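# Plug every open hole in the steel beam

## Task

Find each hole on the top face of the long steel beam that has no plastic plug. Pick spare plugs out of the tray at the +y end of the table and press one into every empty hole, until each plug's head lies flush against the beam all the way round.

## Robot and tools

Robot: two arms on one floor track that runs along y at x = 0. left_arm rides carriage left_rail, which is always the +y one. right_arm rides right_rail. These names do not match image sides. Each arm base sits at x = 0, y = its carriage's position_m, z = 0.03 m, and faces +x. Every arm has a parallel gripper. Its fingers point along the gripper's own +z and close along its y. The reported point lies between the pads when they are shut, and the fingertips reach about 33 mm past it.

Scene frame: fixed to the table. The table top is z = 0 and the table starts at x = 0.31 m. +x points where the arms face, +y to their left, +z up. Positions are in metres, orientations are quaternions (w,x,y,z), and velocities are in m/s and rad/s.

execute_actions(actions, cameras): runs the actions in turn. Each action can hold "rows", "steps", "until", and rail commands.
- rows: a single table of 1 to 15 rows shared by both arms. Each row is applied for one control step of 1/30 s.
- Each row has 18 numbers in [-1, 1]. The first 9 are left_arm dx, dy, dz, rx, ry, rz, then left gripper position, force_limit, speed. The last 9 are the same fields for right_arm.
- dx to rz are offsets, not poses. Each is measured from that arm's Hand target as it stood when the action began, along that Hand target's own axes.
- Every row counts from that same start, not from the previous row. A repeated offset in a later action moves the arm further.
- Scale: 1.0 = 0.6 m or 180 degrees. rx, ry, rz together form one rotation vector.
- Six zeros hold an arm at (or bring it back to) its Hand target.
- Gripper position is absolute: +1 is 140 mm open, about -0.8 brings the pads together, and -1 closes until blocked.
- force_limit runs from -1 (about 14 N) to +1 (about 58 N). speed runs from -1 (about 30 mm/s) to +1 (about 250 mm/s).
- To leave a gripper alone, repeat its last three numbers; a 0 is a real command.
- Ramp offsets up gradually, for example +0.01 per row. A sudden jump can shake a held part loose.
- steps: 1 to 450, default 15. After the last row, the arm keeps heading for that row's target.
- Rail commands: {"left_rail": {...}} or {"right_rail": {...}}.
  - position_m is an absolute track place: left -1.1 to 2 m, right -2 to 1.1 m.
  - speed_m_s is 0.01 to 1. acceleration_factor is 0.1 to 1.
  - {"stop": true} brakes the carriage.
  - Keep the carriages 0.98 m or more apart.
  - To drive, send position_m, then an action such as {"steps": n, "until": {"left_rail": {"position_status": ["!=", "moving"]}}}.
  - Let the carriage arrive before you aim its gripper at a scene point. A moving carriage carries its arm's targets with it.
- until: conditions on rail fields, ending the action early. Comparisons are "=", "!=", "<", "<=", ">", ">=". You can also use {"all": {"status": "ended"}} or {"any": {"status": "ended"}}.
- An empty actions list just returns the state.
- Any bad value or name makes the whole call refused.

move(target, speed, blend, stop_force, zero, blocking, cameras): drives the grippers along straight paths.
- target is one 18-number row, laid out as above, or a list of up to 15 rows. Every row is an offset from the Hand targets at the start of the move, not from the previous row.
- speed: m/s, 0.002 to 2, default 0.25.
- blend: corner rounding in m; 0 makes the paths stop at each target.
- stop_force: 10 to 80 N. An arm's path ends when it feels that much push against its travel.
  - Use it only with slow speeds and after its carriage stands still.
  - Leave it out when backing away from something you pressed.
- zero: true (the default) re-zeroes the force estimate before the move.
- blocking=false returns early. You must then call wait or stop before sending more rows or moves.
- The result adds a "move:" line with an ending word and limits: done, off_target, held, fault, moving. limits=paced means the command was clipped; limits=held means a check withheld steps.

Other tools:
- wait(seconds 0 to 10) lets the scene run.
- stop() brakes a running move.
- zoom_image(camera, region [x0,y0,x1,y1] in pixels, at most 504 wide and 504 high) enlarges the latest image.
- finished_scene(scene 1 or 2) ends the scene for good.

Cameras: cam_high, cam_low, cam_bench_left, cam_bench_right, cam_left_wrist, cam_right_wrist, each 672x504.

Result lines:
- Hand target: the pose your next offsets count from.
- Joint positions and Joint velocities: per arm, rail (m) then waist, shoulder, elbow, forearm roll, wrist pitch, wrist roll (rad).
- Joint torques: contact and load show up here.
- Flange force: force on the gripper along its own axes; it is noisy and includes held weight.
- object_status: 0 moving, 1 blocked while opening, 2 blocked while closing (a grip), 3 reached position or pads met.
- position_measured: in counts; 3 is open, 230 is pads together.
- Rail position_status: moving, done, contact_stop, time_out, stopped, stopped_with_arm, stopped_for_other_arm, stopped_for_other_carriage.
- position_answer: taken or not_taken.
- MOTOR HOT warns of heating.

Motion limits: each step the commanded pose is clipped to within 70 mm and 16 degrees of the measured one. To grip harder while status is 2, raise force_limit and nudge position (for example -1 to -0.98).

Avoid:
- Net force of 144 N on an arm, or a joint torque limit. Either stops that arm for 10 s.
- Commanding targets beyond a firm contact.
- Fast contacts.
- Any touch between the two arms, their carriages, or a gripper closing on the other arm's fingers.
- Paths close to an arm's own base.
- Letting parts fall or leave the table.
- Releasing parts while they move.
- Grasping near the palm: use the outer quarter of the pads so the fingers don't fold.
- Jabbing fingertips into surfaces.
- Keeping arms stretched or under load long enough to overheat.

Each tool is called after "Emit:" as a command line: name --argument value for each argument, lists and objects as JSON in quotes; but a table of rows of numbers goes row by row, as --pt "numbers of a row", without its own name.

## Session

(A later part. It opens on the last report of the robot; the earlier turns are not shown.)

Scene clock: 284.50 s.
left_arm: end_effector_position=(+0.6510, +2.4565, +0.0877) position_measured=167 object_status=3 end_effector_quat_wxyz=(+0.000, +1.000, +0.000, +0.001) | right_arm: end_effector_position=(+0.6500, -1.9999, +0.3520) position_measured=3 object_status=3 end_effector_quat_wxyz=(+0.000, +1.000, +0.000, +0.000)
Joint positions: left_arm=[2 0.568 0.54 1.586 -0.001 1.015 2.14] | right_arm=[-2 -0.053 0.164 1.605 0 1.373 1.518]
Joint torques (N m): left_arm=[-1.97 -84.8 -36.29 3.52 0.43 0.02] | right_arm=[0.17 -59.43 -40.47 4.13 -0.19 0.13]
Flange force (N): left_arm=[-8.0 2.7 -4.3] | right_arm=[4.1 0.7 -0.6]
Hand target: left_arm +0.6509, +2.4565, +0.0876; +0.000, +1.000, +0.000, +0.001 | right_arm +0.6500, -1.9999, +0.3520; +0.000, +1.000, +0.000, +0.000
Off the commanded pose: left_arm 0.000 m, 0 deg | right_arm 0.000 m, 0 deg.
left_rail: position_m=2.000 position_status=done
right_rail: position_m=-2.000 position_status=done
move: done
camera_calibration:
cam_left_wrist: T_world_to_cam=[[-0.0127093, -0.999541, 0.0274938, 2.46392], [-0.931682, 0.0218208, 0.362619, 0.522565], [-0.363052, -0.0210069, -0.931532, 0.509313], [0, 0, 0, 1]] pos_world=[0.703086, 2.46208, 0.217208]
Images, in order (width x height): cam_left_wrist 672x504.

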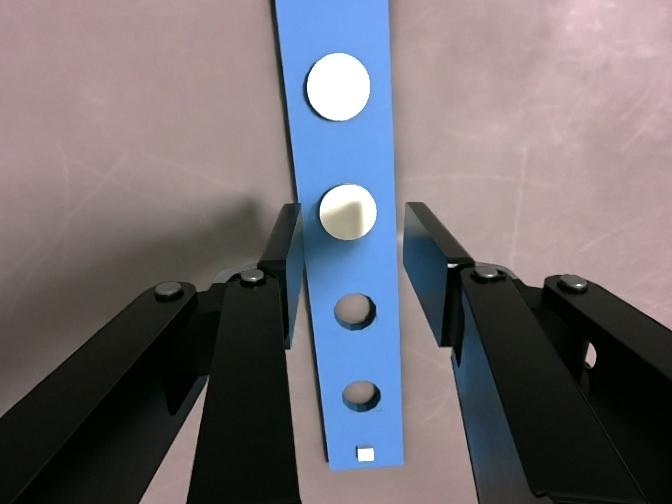

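Emit:
move --target '[0.0014,0,0.071,0,0,0,-0.3,-1,0,0,0,0,0,0,0,1,-1,0]' --speed 0.08 --cameras '[]'

Emit:
move --target '[0,0,0,0,0,0,-1,-0.5,-1,0,0,0,0,0,0,1,-1,0]' --cameras '[]'

Emit:
wait --seconds 0.5 --cameras '[]'

Emit:
move --target '[0,0,-0.07,0,0,0,-1,-0.5,-1,0,0,0,0,0,0,1,-1,0]' --speed 0.08 --cameras '["cam_left_wrist"]'

Emit:
zoom_image --camera "cam_left_wrist" --region '[280, 150, 430, 300]'

Scene clock: 305.07 s.
left_arm: end_effector_position=(+0.6518, +2.4564, +0.0450) position_measured=167 object_status=3 end_effector_quat_wxyz=(+0.000, +1.000, +0.000, +0.001) | right_arm: end_effector_position=(+0.6500, -1.9999, +0.3520) position_measured=3 object_status=3 end_effector_quat_wxyz=(+0.000, +1.000, +0.000, +0.000)
Joint positions: left_arm=[2 0.568 0.579 1.61 -0.001 0.951 2.139] | right_arm=[-2 -0.053 0.164 1.605 0 1.373 1.518]
Joint torques (N m): left_arm=[-1.54 -88.07 -34.77 3.41 0.33 0.04] | right_arm=[0.36 -59.7 -40.44 4.11 -0.26 0.15]
Flange force (N): left_arm=[-5.4 1.8 -3.0] | right_arm=[4.0 1.0 -1.0]
Hand target: left_arm +0.6518, +2.4564, +0.0450; +0.000, +1.000, +0.000, +0.001 | right_arm +0.6500, -1.9999, +0.3520; +0.000, +1.000, +0.000, +0.000
Off the commanded pose: left_arm 0.000 m, 0 deg | right_arm 0.000 m, 0 deg.
left_rail: position_m=2.000 position_status=done
right_rail: position_m=-2.000 position_status=done
move: done
No camera images: "cameras" was empty.

Scene clock: 305.93 s.
left_arm: end_effector_position=(+0.6518, +2.4564, +0.0450) position_measured=192 object_status=2 end_effector_quat_wxyz=(+0.000, +1.000, +0.000, +0.001) | right_arm: end_effector_position=(+0.6500, -1.9999, +0.3520) position_measured=3 object_status=3 end_effector_quat_wxyz=(+0.000, +1.000, +0.000, +0.000)
Joint positions: left_arm=[2 0.568 0.579 1.61 -0.001 0.951 2.139] | right_arm=[-2 -0.053 0.164 1.605 0 1.373 1.518]
Joint torques (N m): left_arm=[-1.59 -84.75 -33.11 3.34 0.39 -0.04] | right_arm=[0 -59.98 -40.39 4.16 -0.19 0.16]
Flange force (N): left_arm=[-6.1 2.1 -7.0] | right_arm=[4.7 0.6 -0.8]
Hand target: left_arm +0.6518, +2.4564, +0.0450; +0.000, +1.000, +0.000, +0.001 | right_arm +0.6500, -1.9999, +0.3520; +0.000, +1.000, +0.000, +0.000
Off the commanded pose: left_arm 0.000 m, 0 deg | right_arm 0.000 m, 0 deg.
left_rail: position_m=2.000 position_status=done
right_rail: position_m=-2.000 position_status=done
move: done
No camera images: "cameras" was empty.

Scene clock: 306.43 s.
left_arm: end_effector_position=(+0.6518, +2.4564, +0.0450) position_measured=192 object_status=2 end_effector_quat_wxyz=(+0.000, +1.000, +0.000, +0.001) | right_arm: end_effector_position=(+0.6500, -1.9999, +0.3520) position_measured=3 object_status=3 end_effector_quat_wxyz=(+0.000, +1.000, +0.000, +0.000)
Joint positions: left_arm=[2 0.568 0.579 1.61 -0.001 0.951 2.139] | right_arm=[-2 -0.053 0.164 1.605 0 1.373 1.518]
Joint torques (N m): left_arm=[-1.39 -84.93 -32.86 3.34 0.47 0.06] | right_arm=[0.07 -59.75 -40.47 4.14 -0.19 0.17]
Flange force (N): left_arm=[-5.1 1.7 -6.4] | right_arm=[4.8 0.5 -0.4]
Hand target: left_arm +0.6518, +2.4564, +0.0450; +0.000, +1.000, +0.000, +0.001 | right_arm +0.6500, -1.9999, +0.3520; +0.000, +1.000, +0.000, +0.000
Tool commands: left_gripper/position=-1.0 left_gripper/force_limit=-0.5 left_gripper/speed=-1.0 right_gripper/position=+1.0 right_gripper/force_limit=-1.0 right_gripper/speed=+0.0
Off the commanded pose: left_arm 0.000 m, 0 deg | right_arm 0.000 m, 0 deg.
left_rail: position_m=2.000 position_status=done
right_rail: position_m=-2.000 position_status=done
wait: 0.50 s
No camera images: "cameras" was empty.

Scene clock: 307.23 s.
left_arm: end_effector_position=(+0.6518, +2.4564, +0.0870) position_measured=192 object_status=2 end_effector_quat_wxyz=(+0.000, +1.000, +0.000, +0.001) | right_arm: end_effector_position=(+0.6500, -1.9999, +0.3520) position_measured=3 object_status=3 end_effector_quat_wxyz=(+0.000, +1.000, +0.000, +0.000)
Joint positions: left_arm=[2 0.568 0.541 1.584 -0.001 1.015 2.139] | right_arm=[-2 -0.053 0.164 1.605 0 1.373 1.518]
Joint torques (N m): left_arm=[-1.59 -85.79 -36.09 3.55 0.34 0.02] | right_arm=[0.31 -59.79 -40.5 4.19 -0.18 0.11]
Flange force (N): left_arm=[-6.1 2.0 -3.4] | right_arm=[4.4 0.6 -0.5]
Hand target: left_arm +0.6518, +2.4564, +0.0870; +0.000, +1.000, +0.000, +0.001 | right_arm +0.6500, -1.9999, +0.3520; +0.000, +1.000, +0.000, +0.000
Off the commanded pose: left_arm 0.000 m, 0 deg | right_arm 0.000 m, 0 deg.
left_rail: position_m=2.000 position_status=done
right_rail: position_m=-2.000 position_status=done
move: done
camera_calibration:
cam_left_wrist: T_world_to_cam=[[-0.0126715, -0.999539, 0.0275882, 2.46389], [-0.931649, 0.0218218, 0.362704, 0.523483], [-0.363139, -0.0211065, -0.931496, 0.509344], [0, 0, 0, 1]] pos_world=[0.703886, 2.46208, 0.216608]
Images, in order (width x height): cam_left_wrist 672x504.

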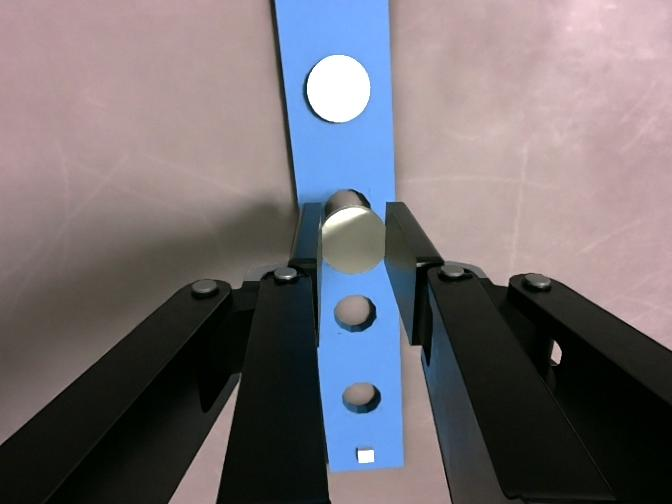

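Scaled by 3.360 from the camera's 672x504 image, which has a finer 960x720 frame.

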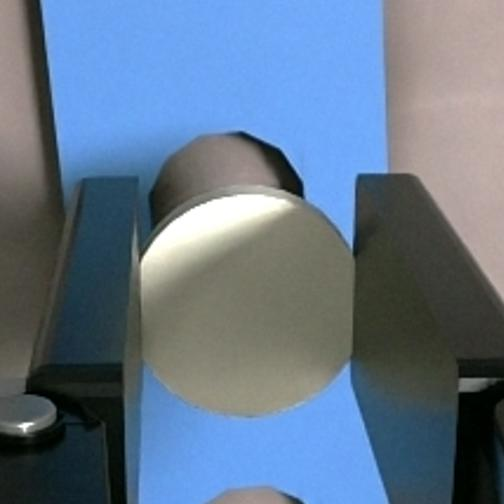

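Emit:
move --target '[-0.02,0.76,-0.39,0,0,0,-1,-0.5,-1,0,0.667,-0.1,0,0,0,1,-1,0]' --cameras '[]'

Emit:
execute_actions --actions '[{"left_rail":{"position_m":-1.0},"steps":400,"until":{"left_rail":{"position_status":["!=","moving"]}}}]' --cameras '["cam_left_wrist","cam_bench_right"]'

Scene clock: 318.87 s.
left_arm: end_effector_position=(+0.6394, +2.0004, +0.3210) position_measured=192 object_status=2 end_effector_quat_wxyz=(+0.000, +1.000, +0.000, +0.001) | right_arm: end_effector_position=(+0.6500, -2.4000, +0.4120) position_measured=3 object_status=3 end_effector_quat_wxyz=(+0.000, +1.000, +0.000, +0.000)
Joint positions: left_arm=[2 -0.053 0.157 1.669 0 1.314 1.517] | right_arm=[-2 -0.597 0.335 1.277 0 1.529 0.974]
Joint torques (N m): left_arm=[-2.43 -53.52 -41.42 4.02 0.37 0.08] | right_arm=[0.29 -78.11 -41.14 4.22 -0.21 0.14]
Flange force (N): left_arm=[-7.4 -3.8 -1.1] | right_arm=[4.9 3.9 -1.1]
Hand target: left_arm +0.6394, +2.0003, +0.3209; +0.000, +1.000, +0.000, +0.001 | right_arm +0.6500, -2.4001, +0.4120; +0.000, +1.000, +0.000, +0.000
Off the commanded pose: left_arm 0.000 m, 0 deg | right_arm 0.000 m, 0 deg.
left_rail: position_m=2.000 position_status=done
right_rail: position_m=-2.000 position_status=done
move: done
No camera images: "cameras" was empty.

Scene clock: 324.13 s.
left_arm: end_effector_position=(+0.6394, -0.9995, +0.3209) position_measured=192 object_status=2 end_effector_quat_wxyz=(+0.000, +1.000, +0.000, +0.001) | right_arm: end_effector_position=(+0.6500, -2.4001, +0.4120) position_measured=3 object_status=3 end_effector_quat_wxyz=(+0.000, +1.000, +0.000, +0.000)
Joint positions: left_arm=[-1 -0.053 0.157 1.669 0 1.314 1.517] | right_arm=[-2 -0.597 0.335 1.277 0 1.529 0.974]
Joint torques (N m): left_arm=[-1.3 -54.09 -41.42 4.07 0.46 0.07] | right_arm=[0.13 -78.28 -41.05 4.2 -0.15 0.17]
Flange force (N): left_arm=[-5.6 -1.9 -0.1] | right_arm=[4.9 3.5 -1.6]
Hand target: left_arm +0.6394, -0.9995, +0.3209; +0.000, +1.000, +0.000, +0.001 | right_arm +0.6500, -2.4001, +0.4120; +0.000, +1.000, +0.000, +0.000
Tool commands: left_gripper/position=-1.0 left_gripper/force_limit=-0.5 left_gripper/speed=-1.0 right_gripper/position=+1.0 right_gripper/force_limit=-1.0 right_gripper/speed=+0.0
Off the commanded pose: left_arm 0.000 m, 0 deg | right_arm 0.000 m, 0 deg.
left_rail: position_m=-1.000 position_status=done
right_rail: position_m=-2.000 position_status=done
camera_calibration:
cam_left_wrist: T_world_to_cam=[[-0.0126715, -0.999539, 0.0275882, -0.997127], [-0.931649, 0.0218218, 0.362704, 0.50251], [-0.363139, -0.0211065, -0.931496, 0.649773], [0, 0, 0, 1]] pos_world=[0.691486, -0.993919, 0.450508]
Images, in order (width x height): cam_bench_right 672x504, cam_left_wrist 672x504.

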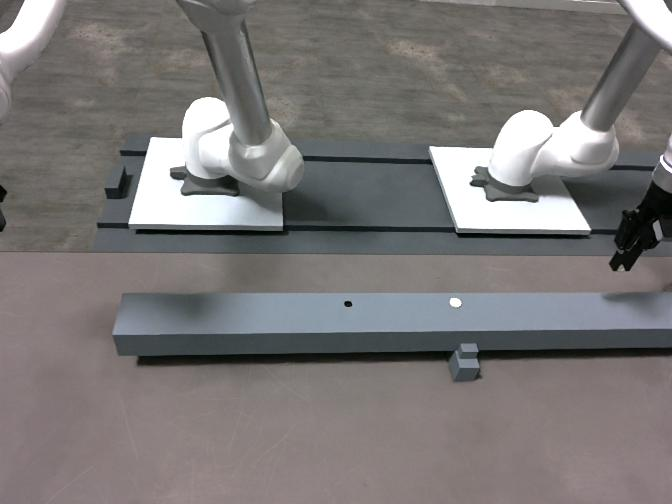

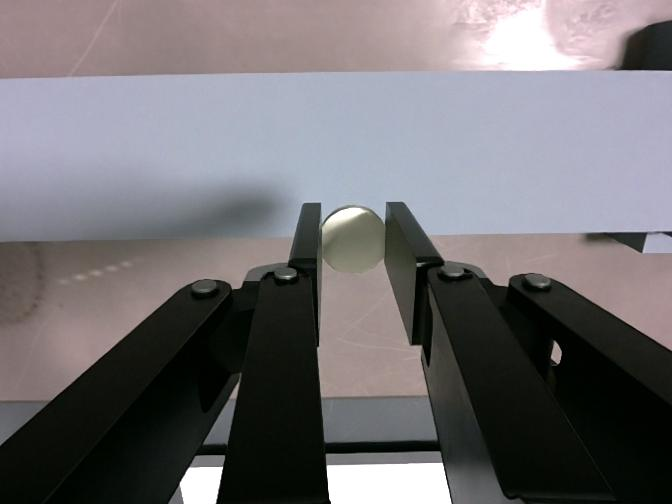

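Emit:
move --target '[-0.082,1.0,0.1,0,0,0,-1,-0.5,-1,0,0,0,0,0,0,1,-1,0]' --speed 0.2 --cameras '["cam_left_wrist"]'

Emit:
zoom_image --camera "cam_left_wrist" --region '[250, 80, 450, 280]'

Scene clock: 333.40 s.
left_arm: end_effector_position=(+0.5903, -1.5997, +0.2609) position_measured=192 object_status=2 end_effector_quat_wxyz=(+0.000, +1.000, +0.000, +0.001) end_effector_velocity=(+0.000, +0.001, +0.000) end_effector_angular_velocity=(-0.002, +0.001, +0.001) | right_arm: end_effector_position=(+0.6500, -2.4001, +0.4120) position_measured=3 object_status=3 end_effector_quat_wxyz=(+0.000, +1.000, +0.000, +0.000)
Joint positions: left_arm=[-1 -0.835 0.5 1.311 0.001 1.329 0.736] | right_arm=[-2 -0.597 0.335 1.277 0 1.529 0.974]
Joint velocities: left_arm=[0.001 0 0 0 -0.002 -0.001 -0.001] | right_arm=[within noise]
Joint torques (N m): left_arm=[-1.63 -87.67 -41.53 4.08 0.4 -0.01] | right_arm=[0.36 -78.2 -41.3 4.21 -0.23 0.12]
Flange force (N): left_arm=[-3.9 -7.0 -1.0] | right_arm=[4.6 3.5 -1.1]
Hand target: left_arm +0.5903, -1.5997, +0.2608; +0.000, +1.000, +0.000, +0.001 | right_arm +0.6500, -2.4001, +0.4120; +0.000, +1.000, +0.000, +0.000
Off the commanded pose: left_arm 0.000 m, 0 deg | right_arm 0.000 m, 0 deg.
left_rail: position_m=-1.000 position_status=done
right_rail: position_m=-2.000 position_status=done
move: done
camera_calibration:
cam_left_wrist: T_world_to_cam=[[-0.0126727, -0.999539, 0.0275887, -1.59592], [-0.931649, 0.0218231, 0.362704, 0.491569], [-0.363139, -0.0211065, -0.931496, 0.563258], [0, 0, 0, 1]] pos_world=[0.642286, -1.59402, 0.390408]
Images, in order (width x height): cam_left_wrist 672x504.

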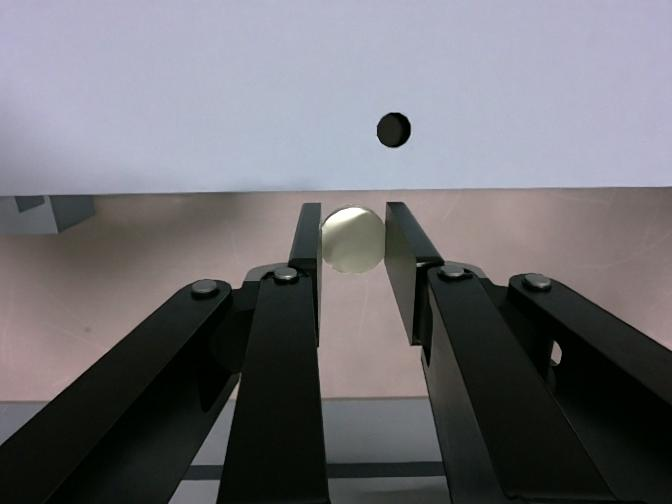

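Scaled by 2.520 from the camera's 672x504 image, which has a finer 960x720 frame.

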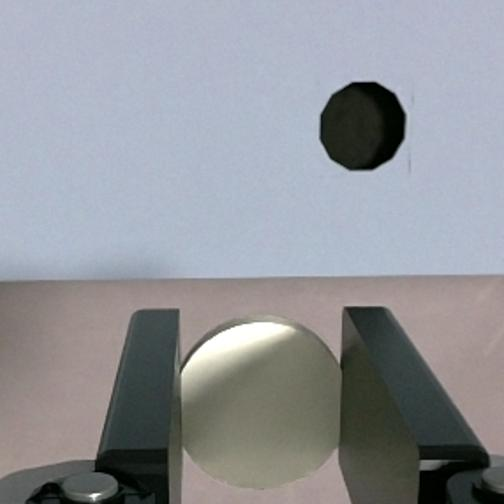

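Emit:
move --target '[0.0608,0.0482,0.08,0,0,0,-1,-0.5,-1,0,0,0,0,0,0,1,-1,0]' --speed 0.15 --cameras '["cam_left_wrist"]'

Emit:
zoom_image --camera "cam_left_wrist" --region '[280, 150, 430, 300]'

Scene clock: 343.83 s.
left_arm: end_effector_position=(+0.6268, -1.6284, +0.2129) position_measured=192 object_status=2 end_effector_quat_wxyz=(+0.000, +1.000, +0.000, +0.001) | right_arm: end_effector_position=(+0.6500, -2.4001, +0.4120) position_measured=3 object_status=3 end_effector_quat_wxyz=(+0.000, +1.000, +0.000, +0.000)
Joint positions: left_arm=[-1 -0.826 0.596 1.246 0.001 1.298 0.744] | right_arm=[-2 -0.597 0.335 1.277 0 1.529 0.974]
Joint torques (N m): left_arm=[-0.82 -94.93 -41.38 4.06 0.38 -0.05] | right_arm=[0.6 -78.28 -41.34 4.23 -0.21 0.05]
Flange force (N): left_arm=[-6.2 -7.8 -1.6] | right_arm=[4.1 3.3 -1.3]
Hand target: left_arm +0.6268, -1.6284, +0.2129; +0.000, +1.000, +0.000, +0.001 | right_arm +0.6500, -2.4001, +0.4120; +0.000, +1.000, +0.000, +0.000
Off the commanded pose: left_arm 0.000 m, 0 deg | right_arm 0.000 m, 0 deg.
left_rail: position_m=-1.000 position_status=done
right_rail: position_m=-2.000 position_status=done
move: done
camera_calibration:
cam_left_wrist: T_world_to_cam=[[-0.0126727, -0.999539, 0.0275887, -1.62292], [-0.931649, 0.0218231, 0.362704, 0.543669], [-0.363139, -0.0211065, -0.931496, 0.531322], [0, 0, 0, 1]] pos_world=[0.678886, -1.62282, 0.342508]
Images, in order (width x height): cam_left_wrist 672x504.

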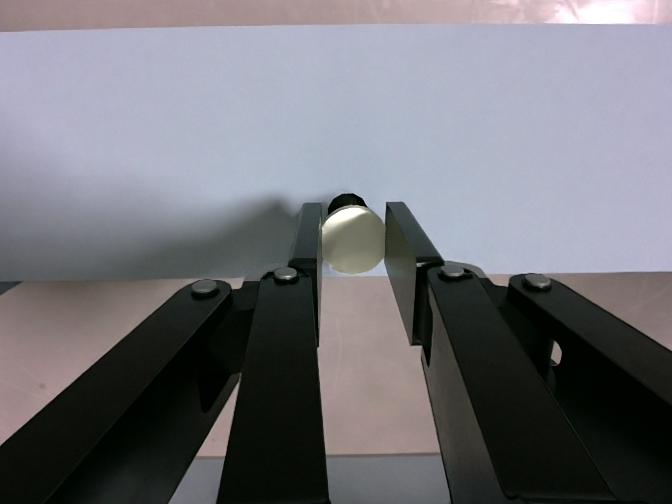

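Scaled by 3.360 from the camera's 672x504 image, which has a finer 960x720 frame.

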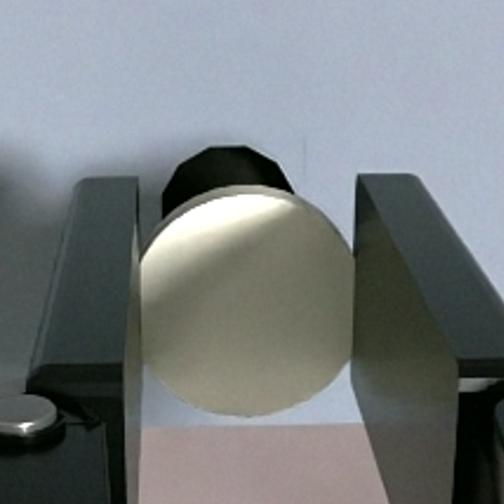

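Emit:
move --target '[0.0008,0,0.067,0,0,0,-1,-0.5,-1,0,0,0,0,0,0,1,-1,0]' --speed 0.02 --stop_force 15 --cameras '["cam_left_wrist"]'

Emit:
zoom_image --camera "cam_left_wrist" --region '[280, 150, 430, 300]'

Scene clock: 353.20 s.
left_arm: end_effector_position=(+0.6274, -1.6284, +0.1791) position_measured=192 object_status=2 end_effector_quat_wxyz=(+0.000, +1.000, +0.000, +0.001) | right_arm: end_effector_position=(+0.6500, -2.4001, +0.4120) position_measured=3 object_status=3 end_effector_quat_wxyz=(+0.000, +1.000, +0.000, +0.000)
Joint positions: left_arm=[-1 -0.826 0.613 1.281 0.001 1.246 0.745] | right_arm=[-2 -0.597 0.335 1.277 0 1.529 0.974]
Joint torques (N m): left_arm=[-7.68 -80.88 -31.46 1.77 0.28 0.01] | right_arm=[0.31 -78.27 -41.26 4.22 -0.19 0.16]
Flange force (N): left_arm=[0.8 -11.5 -18.7] | right_arm=[4.6 3.1 -1.4]
Hand target: left_arm +0.6274, -1.6285, +0.1792; +0.000, +1.000, +0.000, +0.001 (not the last commanded pose) | right_arm +0.6500, -2.4001, +0.4120; +0.000, +1.000, +0.000, +0.000
Off the commanded pose: left_arm 0.006 m, 0 deg | right_arm 0.000 m, 0 deg.
left_rail: position_m=-1.000 position_status=done
right_rail: position_m=-2.000 position_status=done
move: contact (left_arm)
camera_calibration:
cam_left_wrist: T_world_to_cam=[[-0.0126425, -0.999537, 0.0276788, -1.62202], [-0.93173, 0.0218229, 0.362495, 0.556608], [-0.362931, -0.0212063, -0.931575, 0.499777], [0, 0, 0, 1]] pos_world=[0.679487, -1.62282, 0.308708]
Images, in order (width x height): cam_left_wrist 672x504.

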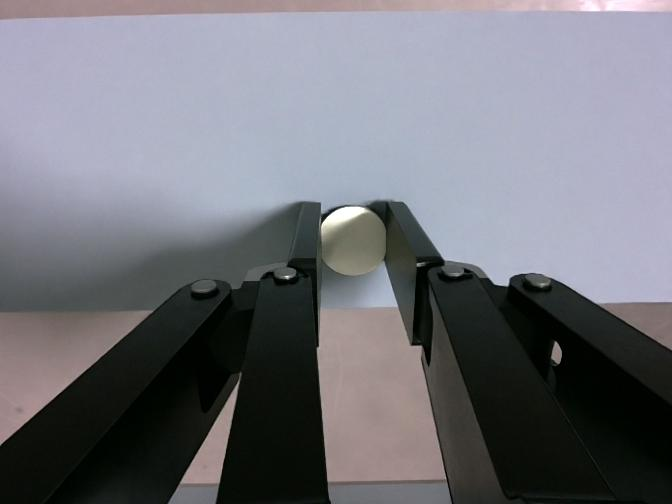

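Scaled by 3.360 from the camera's 672x504 image, which has a finer 960x720 frame.

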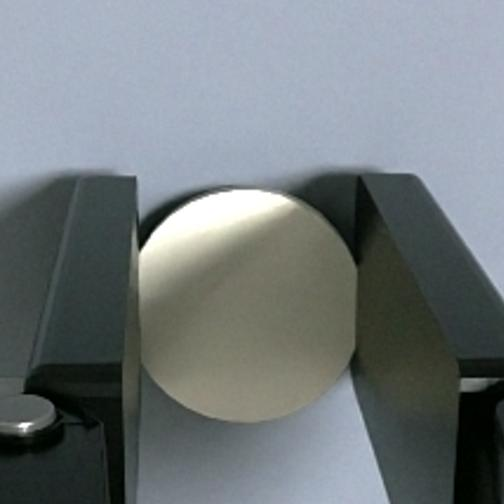

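Emit:
move --target '[0,0,0,0,0,0,-0.25,-0.5,-1,0,0,0,0,0,0,1,-1,0]' --cameras '[]'

Emit:
move --target '[0,0,-0.06,0,0,0,-0.25,-0.5,-1,0,0,0,0,0,0,1,-1,0]' --speed 0.1 --cameras '["cam_left_wrist"]'

Emit:
move --target '[0,0,0.03,0,0,0,-1,-1,0,0,0,0,0,0,0,1,-1,0]' --speed 0.1 --cameras '[]'

Emit:
move --target '[0,0,0.06,0,0,0,-1,-1,0,0,0,0,0,0,0,1,-1,0]' --speed 0.015 --stop_force 50 --cameras '[]'

Emit:
move --target '[0,0.01,-0.015,0,0,0,-1,-1,0,0,0,0,0,0,0,1,-1,0]' --speed 0.1 --cameras '[]'

Emit:
move --target '[0,0,0.04,0,0,0,-1,-1,0,0,0,0,0,0,0,1,-1,0]' --speed 0.015 --stop_force 50 --cameras '[]'

Emit:
move --target '[-0.1,-0.01,-0.12,0,0,0,-1,-1,0,0,0,0,0,0,0,1,-1,0]' --speed 0.2 --cameras '["cam_left_wrist","cam_bench_right"]'

Emit:
zoom_image --camera "cam_bench_right" --region '[320, 280, 480, 330]'

Emit:
zoom_image --camera "cam_left_wrist" --region '[280, 30, 430, 180]'

Scene clock: 369.30 s.
left_arm: end_effector_position=(+0.6273, -1.6285, +0.1792) position_measured=160 object_status=0 end_effector_quat_wxyz=(+0.000, +1.000, +0.000, +0.001) | right_arm: end_effector_position=(+0.6500, -2.4001, +0.4120) position_measured=3 object_status=3 end_effector_quat_wxyz=(+0.000, +1.000, +0.000, +0.000)
Joint positions: left_arm=[-1 -0.826 0.613 1.281 0.001 1.246 0.745] | right_arm=[-2 -0.597 0.335 1.277 0 1.529 0.974]
Joint torques (N m): left_arm=[-1.19 -95.64 -40.16 4 0.43 0.03] | right_arm=[0.67 -78 -41.33 4.18 -0.15 0.17]
Flange force (N): left_arm=[-4.7 -6.7 -2.3] | right_arm=[3.4 3.8 -1.1]
Hand target: left_arm +0.6274, -1.6285, +0.1792; +0.000, +1.000, +0.000, +0.001 | right_arm +0.6500, -2.4001, +0.4120; +0.000, +1.000, +0.000, +0.000
Off the commanded pose: left_arm 0.000 m, 0 deg | right_arm 0.000 m, 0 deg.
left_rail: position_m=-1.000 position_status=done
right_rail: position_m=-2.000 position_status=done
move: done
No camera images: "cameras" was empty.

Scene clock: 370.03 s.
left_arm: end_effector_position=(+0.6273, -1.6284, +0.2152) position_measured=160 object_status=3 end_effector_quat_wxyz=(+0.000, +1.000, +0.000, +0.001) | right_arm: end_effector_position=(+0.6500, -2.4001, +0.4120) position_measured=3 object_status=3 end_effector_quat_wxyz=(+0.000, +1.000, +0.000, +0.000)
Joint positions: left_arm=[-1 -0.826 0.596 1.243 0.001 1.302 0.745] | right_arm=[-2 -0.597 0.335 1.277 0 1.529 0.974]
Joint torques (N m): left_arm=[-1.12 -95.27 -40.92 4.04 0.45 -0.05] | right_arm=[0.26 -78.31 -41.16 4.24 -0.19 0.15]
Flange force (N): left_arm=[-4.2 -6.3 -1.2] | right_arm=[4.4 3.2 -1.6]
Hand target: left_arm +0.6273, -1.6285, +0.2152; +0.000, +1.000, +0.000, +0.001 | right_arm +0.6500, -2.4001, +0.4120; +0.000, +1.000, +0.000, +0.000
Off the commanded pose: left_arm 0.000 m, 0 deg | right_arm 0.000 m, 0 deg.
left_rail: position_m=-1.000 position_status=done
right_rail: position_m=-2.000 position_status=done
move: done
camera_calibration:
cam_left_wrist: T_world_to_cam=[[-0.0126437, -0.999537, 0.0276792, -1.62302], [-0.93173, 0.0218242, 0.362495, 0.543431], [-0.362931, -0.0212063, -0.931575, 0.533371], [0, 0, 0, 1]] pos_world=[0.679387, -1.62282, 0.344808]
Images, in order (width x height): cam_left_wrist 672x504.

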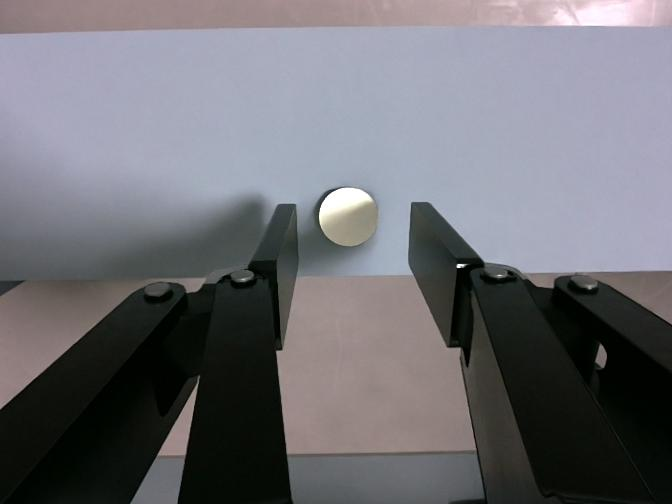

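Scene clock: 370.73 s.
left_arm: end_effector_position=(+0.6273, -1.6285, +0.1972) position_measured=233 object_status=3 end_effector_quat_wxyz=(+0.000, +1.000, +0.000, +0.001) | right_arm: end_effector_position=(+0.6500, -2.4001, +0.4120) position_measured=3 object_status=3 end_effector_quat_wxyz=(+0.000, +1.000, +0.000, +0.000)
Joint positions: left_arm=[-1 -0.826 0.604 1.263 0.001 1.274 0.745] | right_arm=[-2 -0.597 0.335 1.277 0 1.529 0.974]
Joint torques (N m): left_arm=[-1.07 -95.65 -40.75 3.98 0.33 -0.03] | right_arm=[-0.04 -78.67 -41.24 4.19 -0.21 0.15]
Flange force (N): left_arm=[-4.4 -6.2 -1.3] | right_arm=[5.2 3.6 -1.3]
Hand target: left_arm +0.6273, -1.6285, +0.1972; +0.000, +1.000, +0.000, +0.001 | right_arm +0.6500, -2.4001, +0.4120; +0.000, +1.000, +0.000, +0.000
Off the commanded pose: left_arm 0.000 m, 0 deg | right_arm 0.000 m, 0 deg.
left_rail: position_m=-1.000 position_status=done
right_rail: position_m=-2.000 position_status=done
move: done
No camera images: "cameras" was empty.

Scene clock: 373.10 s.
left_arm: end_effector_position=(+0.6274, -1.6286, +0.1781) position_measured=233 object_status=3 end_effector_quat_wxyz=(+0.000, +1.000, +0.000, +0.001) | right_arm: end_effector_position=(+0.6500, -2.4001, +0.4120) position_measured=3 object_status=3 end_effector_quat_wxyz=(+0.000, +1.000, +0.000, +0.000)
Joint positions: left_arm=[-1 -0.826 0.614 1.282 0.001 1.244 0.745] | right_arm=[-2 -0.597 0.335 1.277 0 1.529 0.974]
Joint torques (N m): left_arm=[-3.19 -36.8 -12.05 3.65 -4.97 0.01] | right_arm=[0.49 -78.41 -41.1 4.16 -0.22 0.16]
Flange force (N): left_arm=[-12.1 -17.4 -69.8] | right_arm=[4.6 3.2 -2.0]
Hand target: left_arm +0.6274, -1.6286, +0.1781; +0.000, +1.000, +0.000, +0.001 (not the last commanded pose) | right_arm +0.6500, -2.4001, +0.4120; +0.000, +1.000, +0.000, +0.000
Off the commanded pose: left_arm 0.017 m, 0 deg | right_arm 0.000 m, 0 deg.
left_rail: position_m=-1.000 position_status=done
right_rail: position_m=-2.000 position_status=done
move: contact (left_arm)
No camera images: "cameras" was empty.

Scene clock: 373.80 s.
left_arm: end_effector_position=(+0.6274, -1.6345, +0.1871) position_measured=233 object_status=3 end_effector_quat_wxyz=(+0.000, +1.000, +0.000, +0.001) | right_arm: end_effector_position=(+0.6500, -2.4001, +0.4120) position_measured=3 object_status=3 end_effector_quat_wxyz=(+0.000, +1.000, +0.000, +0.000)
Joint positions: left_arm=[-1 -0.83 0.616 1.262 0.001 1.262 0.74] | right_arm=[-2 -0.597 0.335 1.277 0 1.529 0.974]
Joint torques (N m): left_arm=[-1.35 -96.55 -40.63 3.98 0.34 0.03] | right_arm=[0.17 -78.12 -41.08 4.22 -0.22 0.14]
Flange force (N): left_arm=[-4.6 -6.9 -1.9] | right_arm=[4.8 2.8 -1.6]
Hand target: left_arm +0.6274, -1.6345, +0.1871; +0.000, +1.000, +0.000, +0.001 | right_arm +0.6500, -2.4001, +0.4120; +0.000, +1.000, +0.000, +0.000
Off the commanded pose: left_arm 0.000 m, 0 deg | right_arm 0.000 m, 0 deg.
left_rail: position_m=-1.000 position_status=done
right_rail: position_m=-2.000 position_status=done
move: done
No camera images: "cameras" was empty.

Scene clock: 375.50 s.
left_arm: end_effector_position=(+0.6275, -1.6347, +0.1781) position_measured=233 object_status=3 end_effector_quat_wxyz=(+0.001, +1.000, +0.000, +0.001) | right_arm: end_effector_position=(+0.6500, -2.4001, +0.4120) position_measured=3 object_status=3 end_effector_quat_wxyz=(+0.000, +1.000, +0.000, +0.000)
Joint positions: left_arm=[-1 -0.83 0.621 1.271 0.001 1.248 0.74] | right_arm=[-2 -0.597 0.335 1.277 0 1.529 0.974]
Joint torques (N m): left_arm=[-1.77 -40.9 -13.08 3.91 -4.57 -0.04] | right_arm=[0.33 -78.19 -41.32 4.23 -0.23 0.13]
Flange force (N): left_arm=[-11.2 -14.5 -66.3] | right_arm=[4.2 3.0 -1.3]
Hand target: left_arm +0.6275, -1.6347, +0.1781; +0.000, +1.000, +0.000, +0.001 (not the last commanded pose) | right_arm +0.6500, -2.4001, +0.4120; +0.000, +1.000, +0.000, +0.000
Off the commanded pose: left_arm 0.015 m, 0 deg | right_arm 0.000 m, 0 deg.
left_rail: position_m=-1.000 position_status=done
right_rail: position_m=-2.000 position_status=done
move: contact (left_arm)
No camera images: "cameras" was empty.

Scene clock: 376.30 s.
left_arm: end_effector_position=(+0.5673, -1.6285, +0.2498) position_measured=233 object_status=3 end_effector_quat_wxyz=(+0.000, +1.000, +0.000, +0.001) | right_arm: end_effector_position=(+0.6500, -2.4001, +0.4120) position_measured=3 object_status=3 end_effector_quat_wxyz=(+0.000, +1.000, +0.000, +0.000)
Joint positions: left_arm=[-1 -0.878 0.513 1.312 0.001 1.315 0.693] | right_arm=[-2 -0.597 0.335 1.277 0 1.529 0.974]
Joint torques (N m): left_arm=[-0.69 -88.34 -41.32 4.04 0.43 0.01] | right_arm=[0.36 -78.55 -41.24 4.21 -0.2 0.13]
Flange force (N): left_arm=[-4.7 -6.8 -1.4] | right_arm=[5.0 3.6 -1.3]
Hand target: left_arm +0.5673, -1.6286, +0.2499; +0.000, +1.000, +0.000, +0.001 | right_arm +0.6500, -2.4001, +0.4120; +0.000, +1.000, +0.000, +0.000
Off the commanded pose: left_arm 0.000 m, 0 deg | right_arm 0.000 m, 0 deg.
left_rail: position_m=-1.000 position_status=done
right_rail: position_m=-2.000 position_status=done
move: done
camera_calibration:
cam_left_wrist: T_world_to_cam=[[-0.0126624, -0.999513, 0.0285249, -1.62501], [-0.93196, 0.0221344, 0.361884, 0.475769], [-0.362339, -0.0220018, -0.931787, 0.542217], [0, 0, 0, 1]] pos_world=[0.619288, -1.62282, 0.37941]
Images, in order (width x height): cam_bench_right 672x504, cam_left_wrist 672x504.

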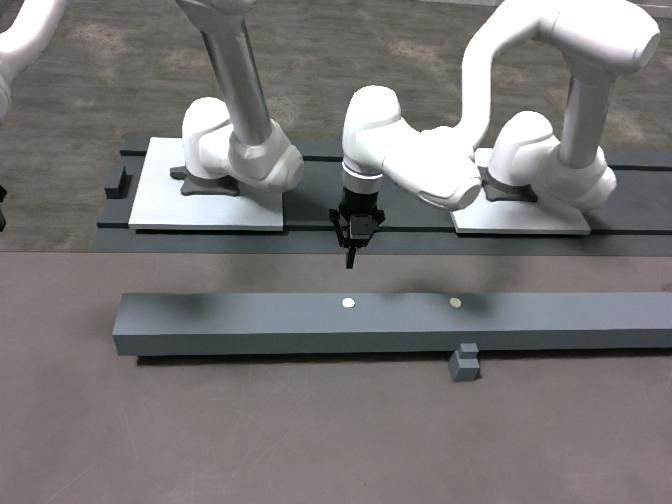

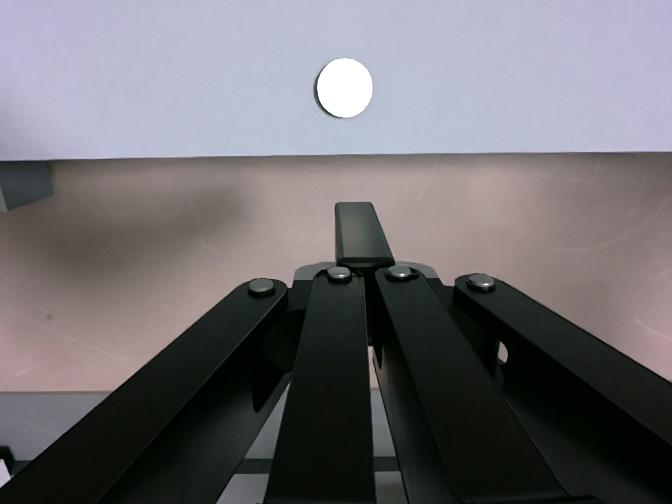

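Scaled by 3.150 from the camera's 672x504 image, which has a finer 960x720 frame.

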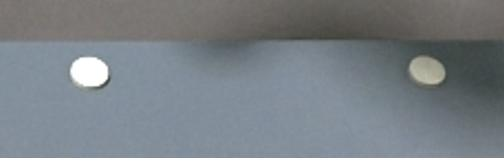

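Scaled by 3.360 from the camera's 672x504 image, which has a finer 960x720 frame.

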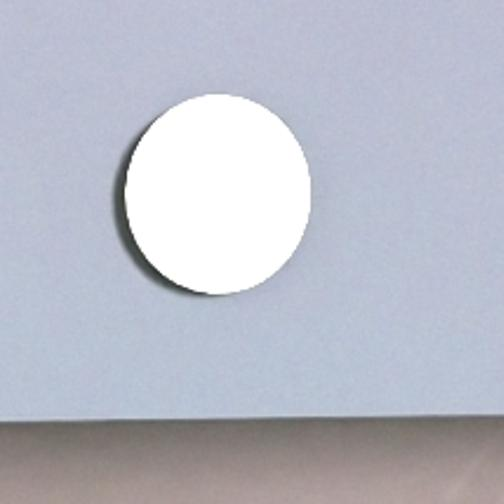

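Emit:
finished_scene --scene 1

The scene is finished: the task was done.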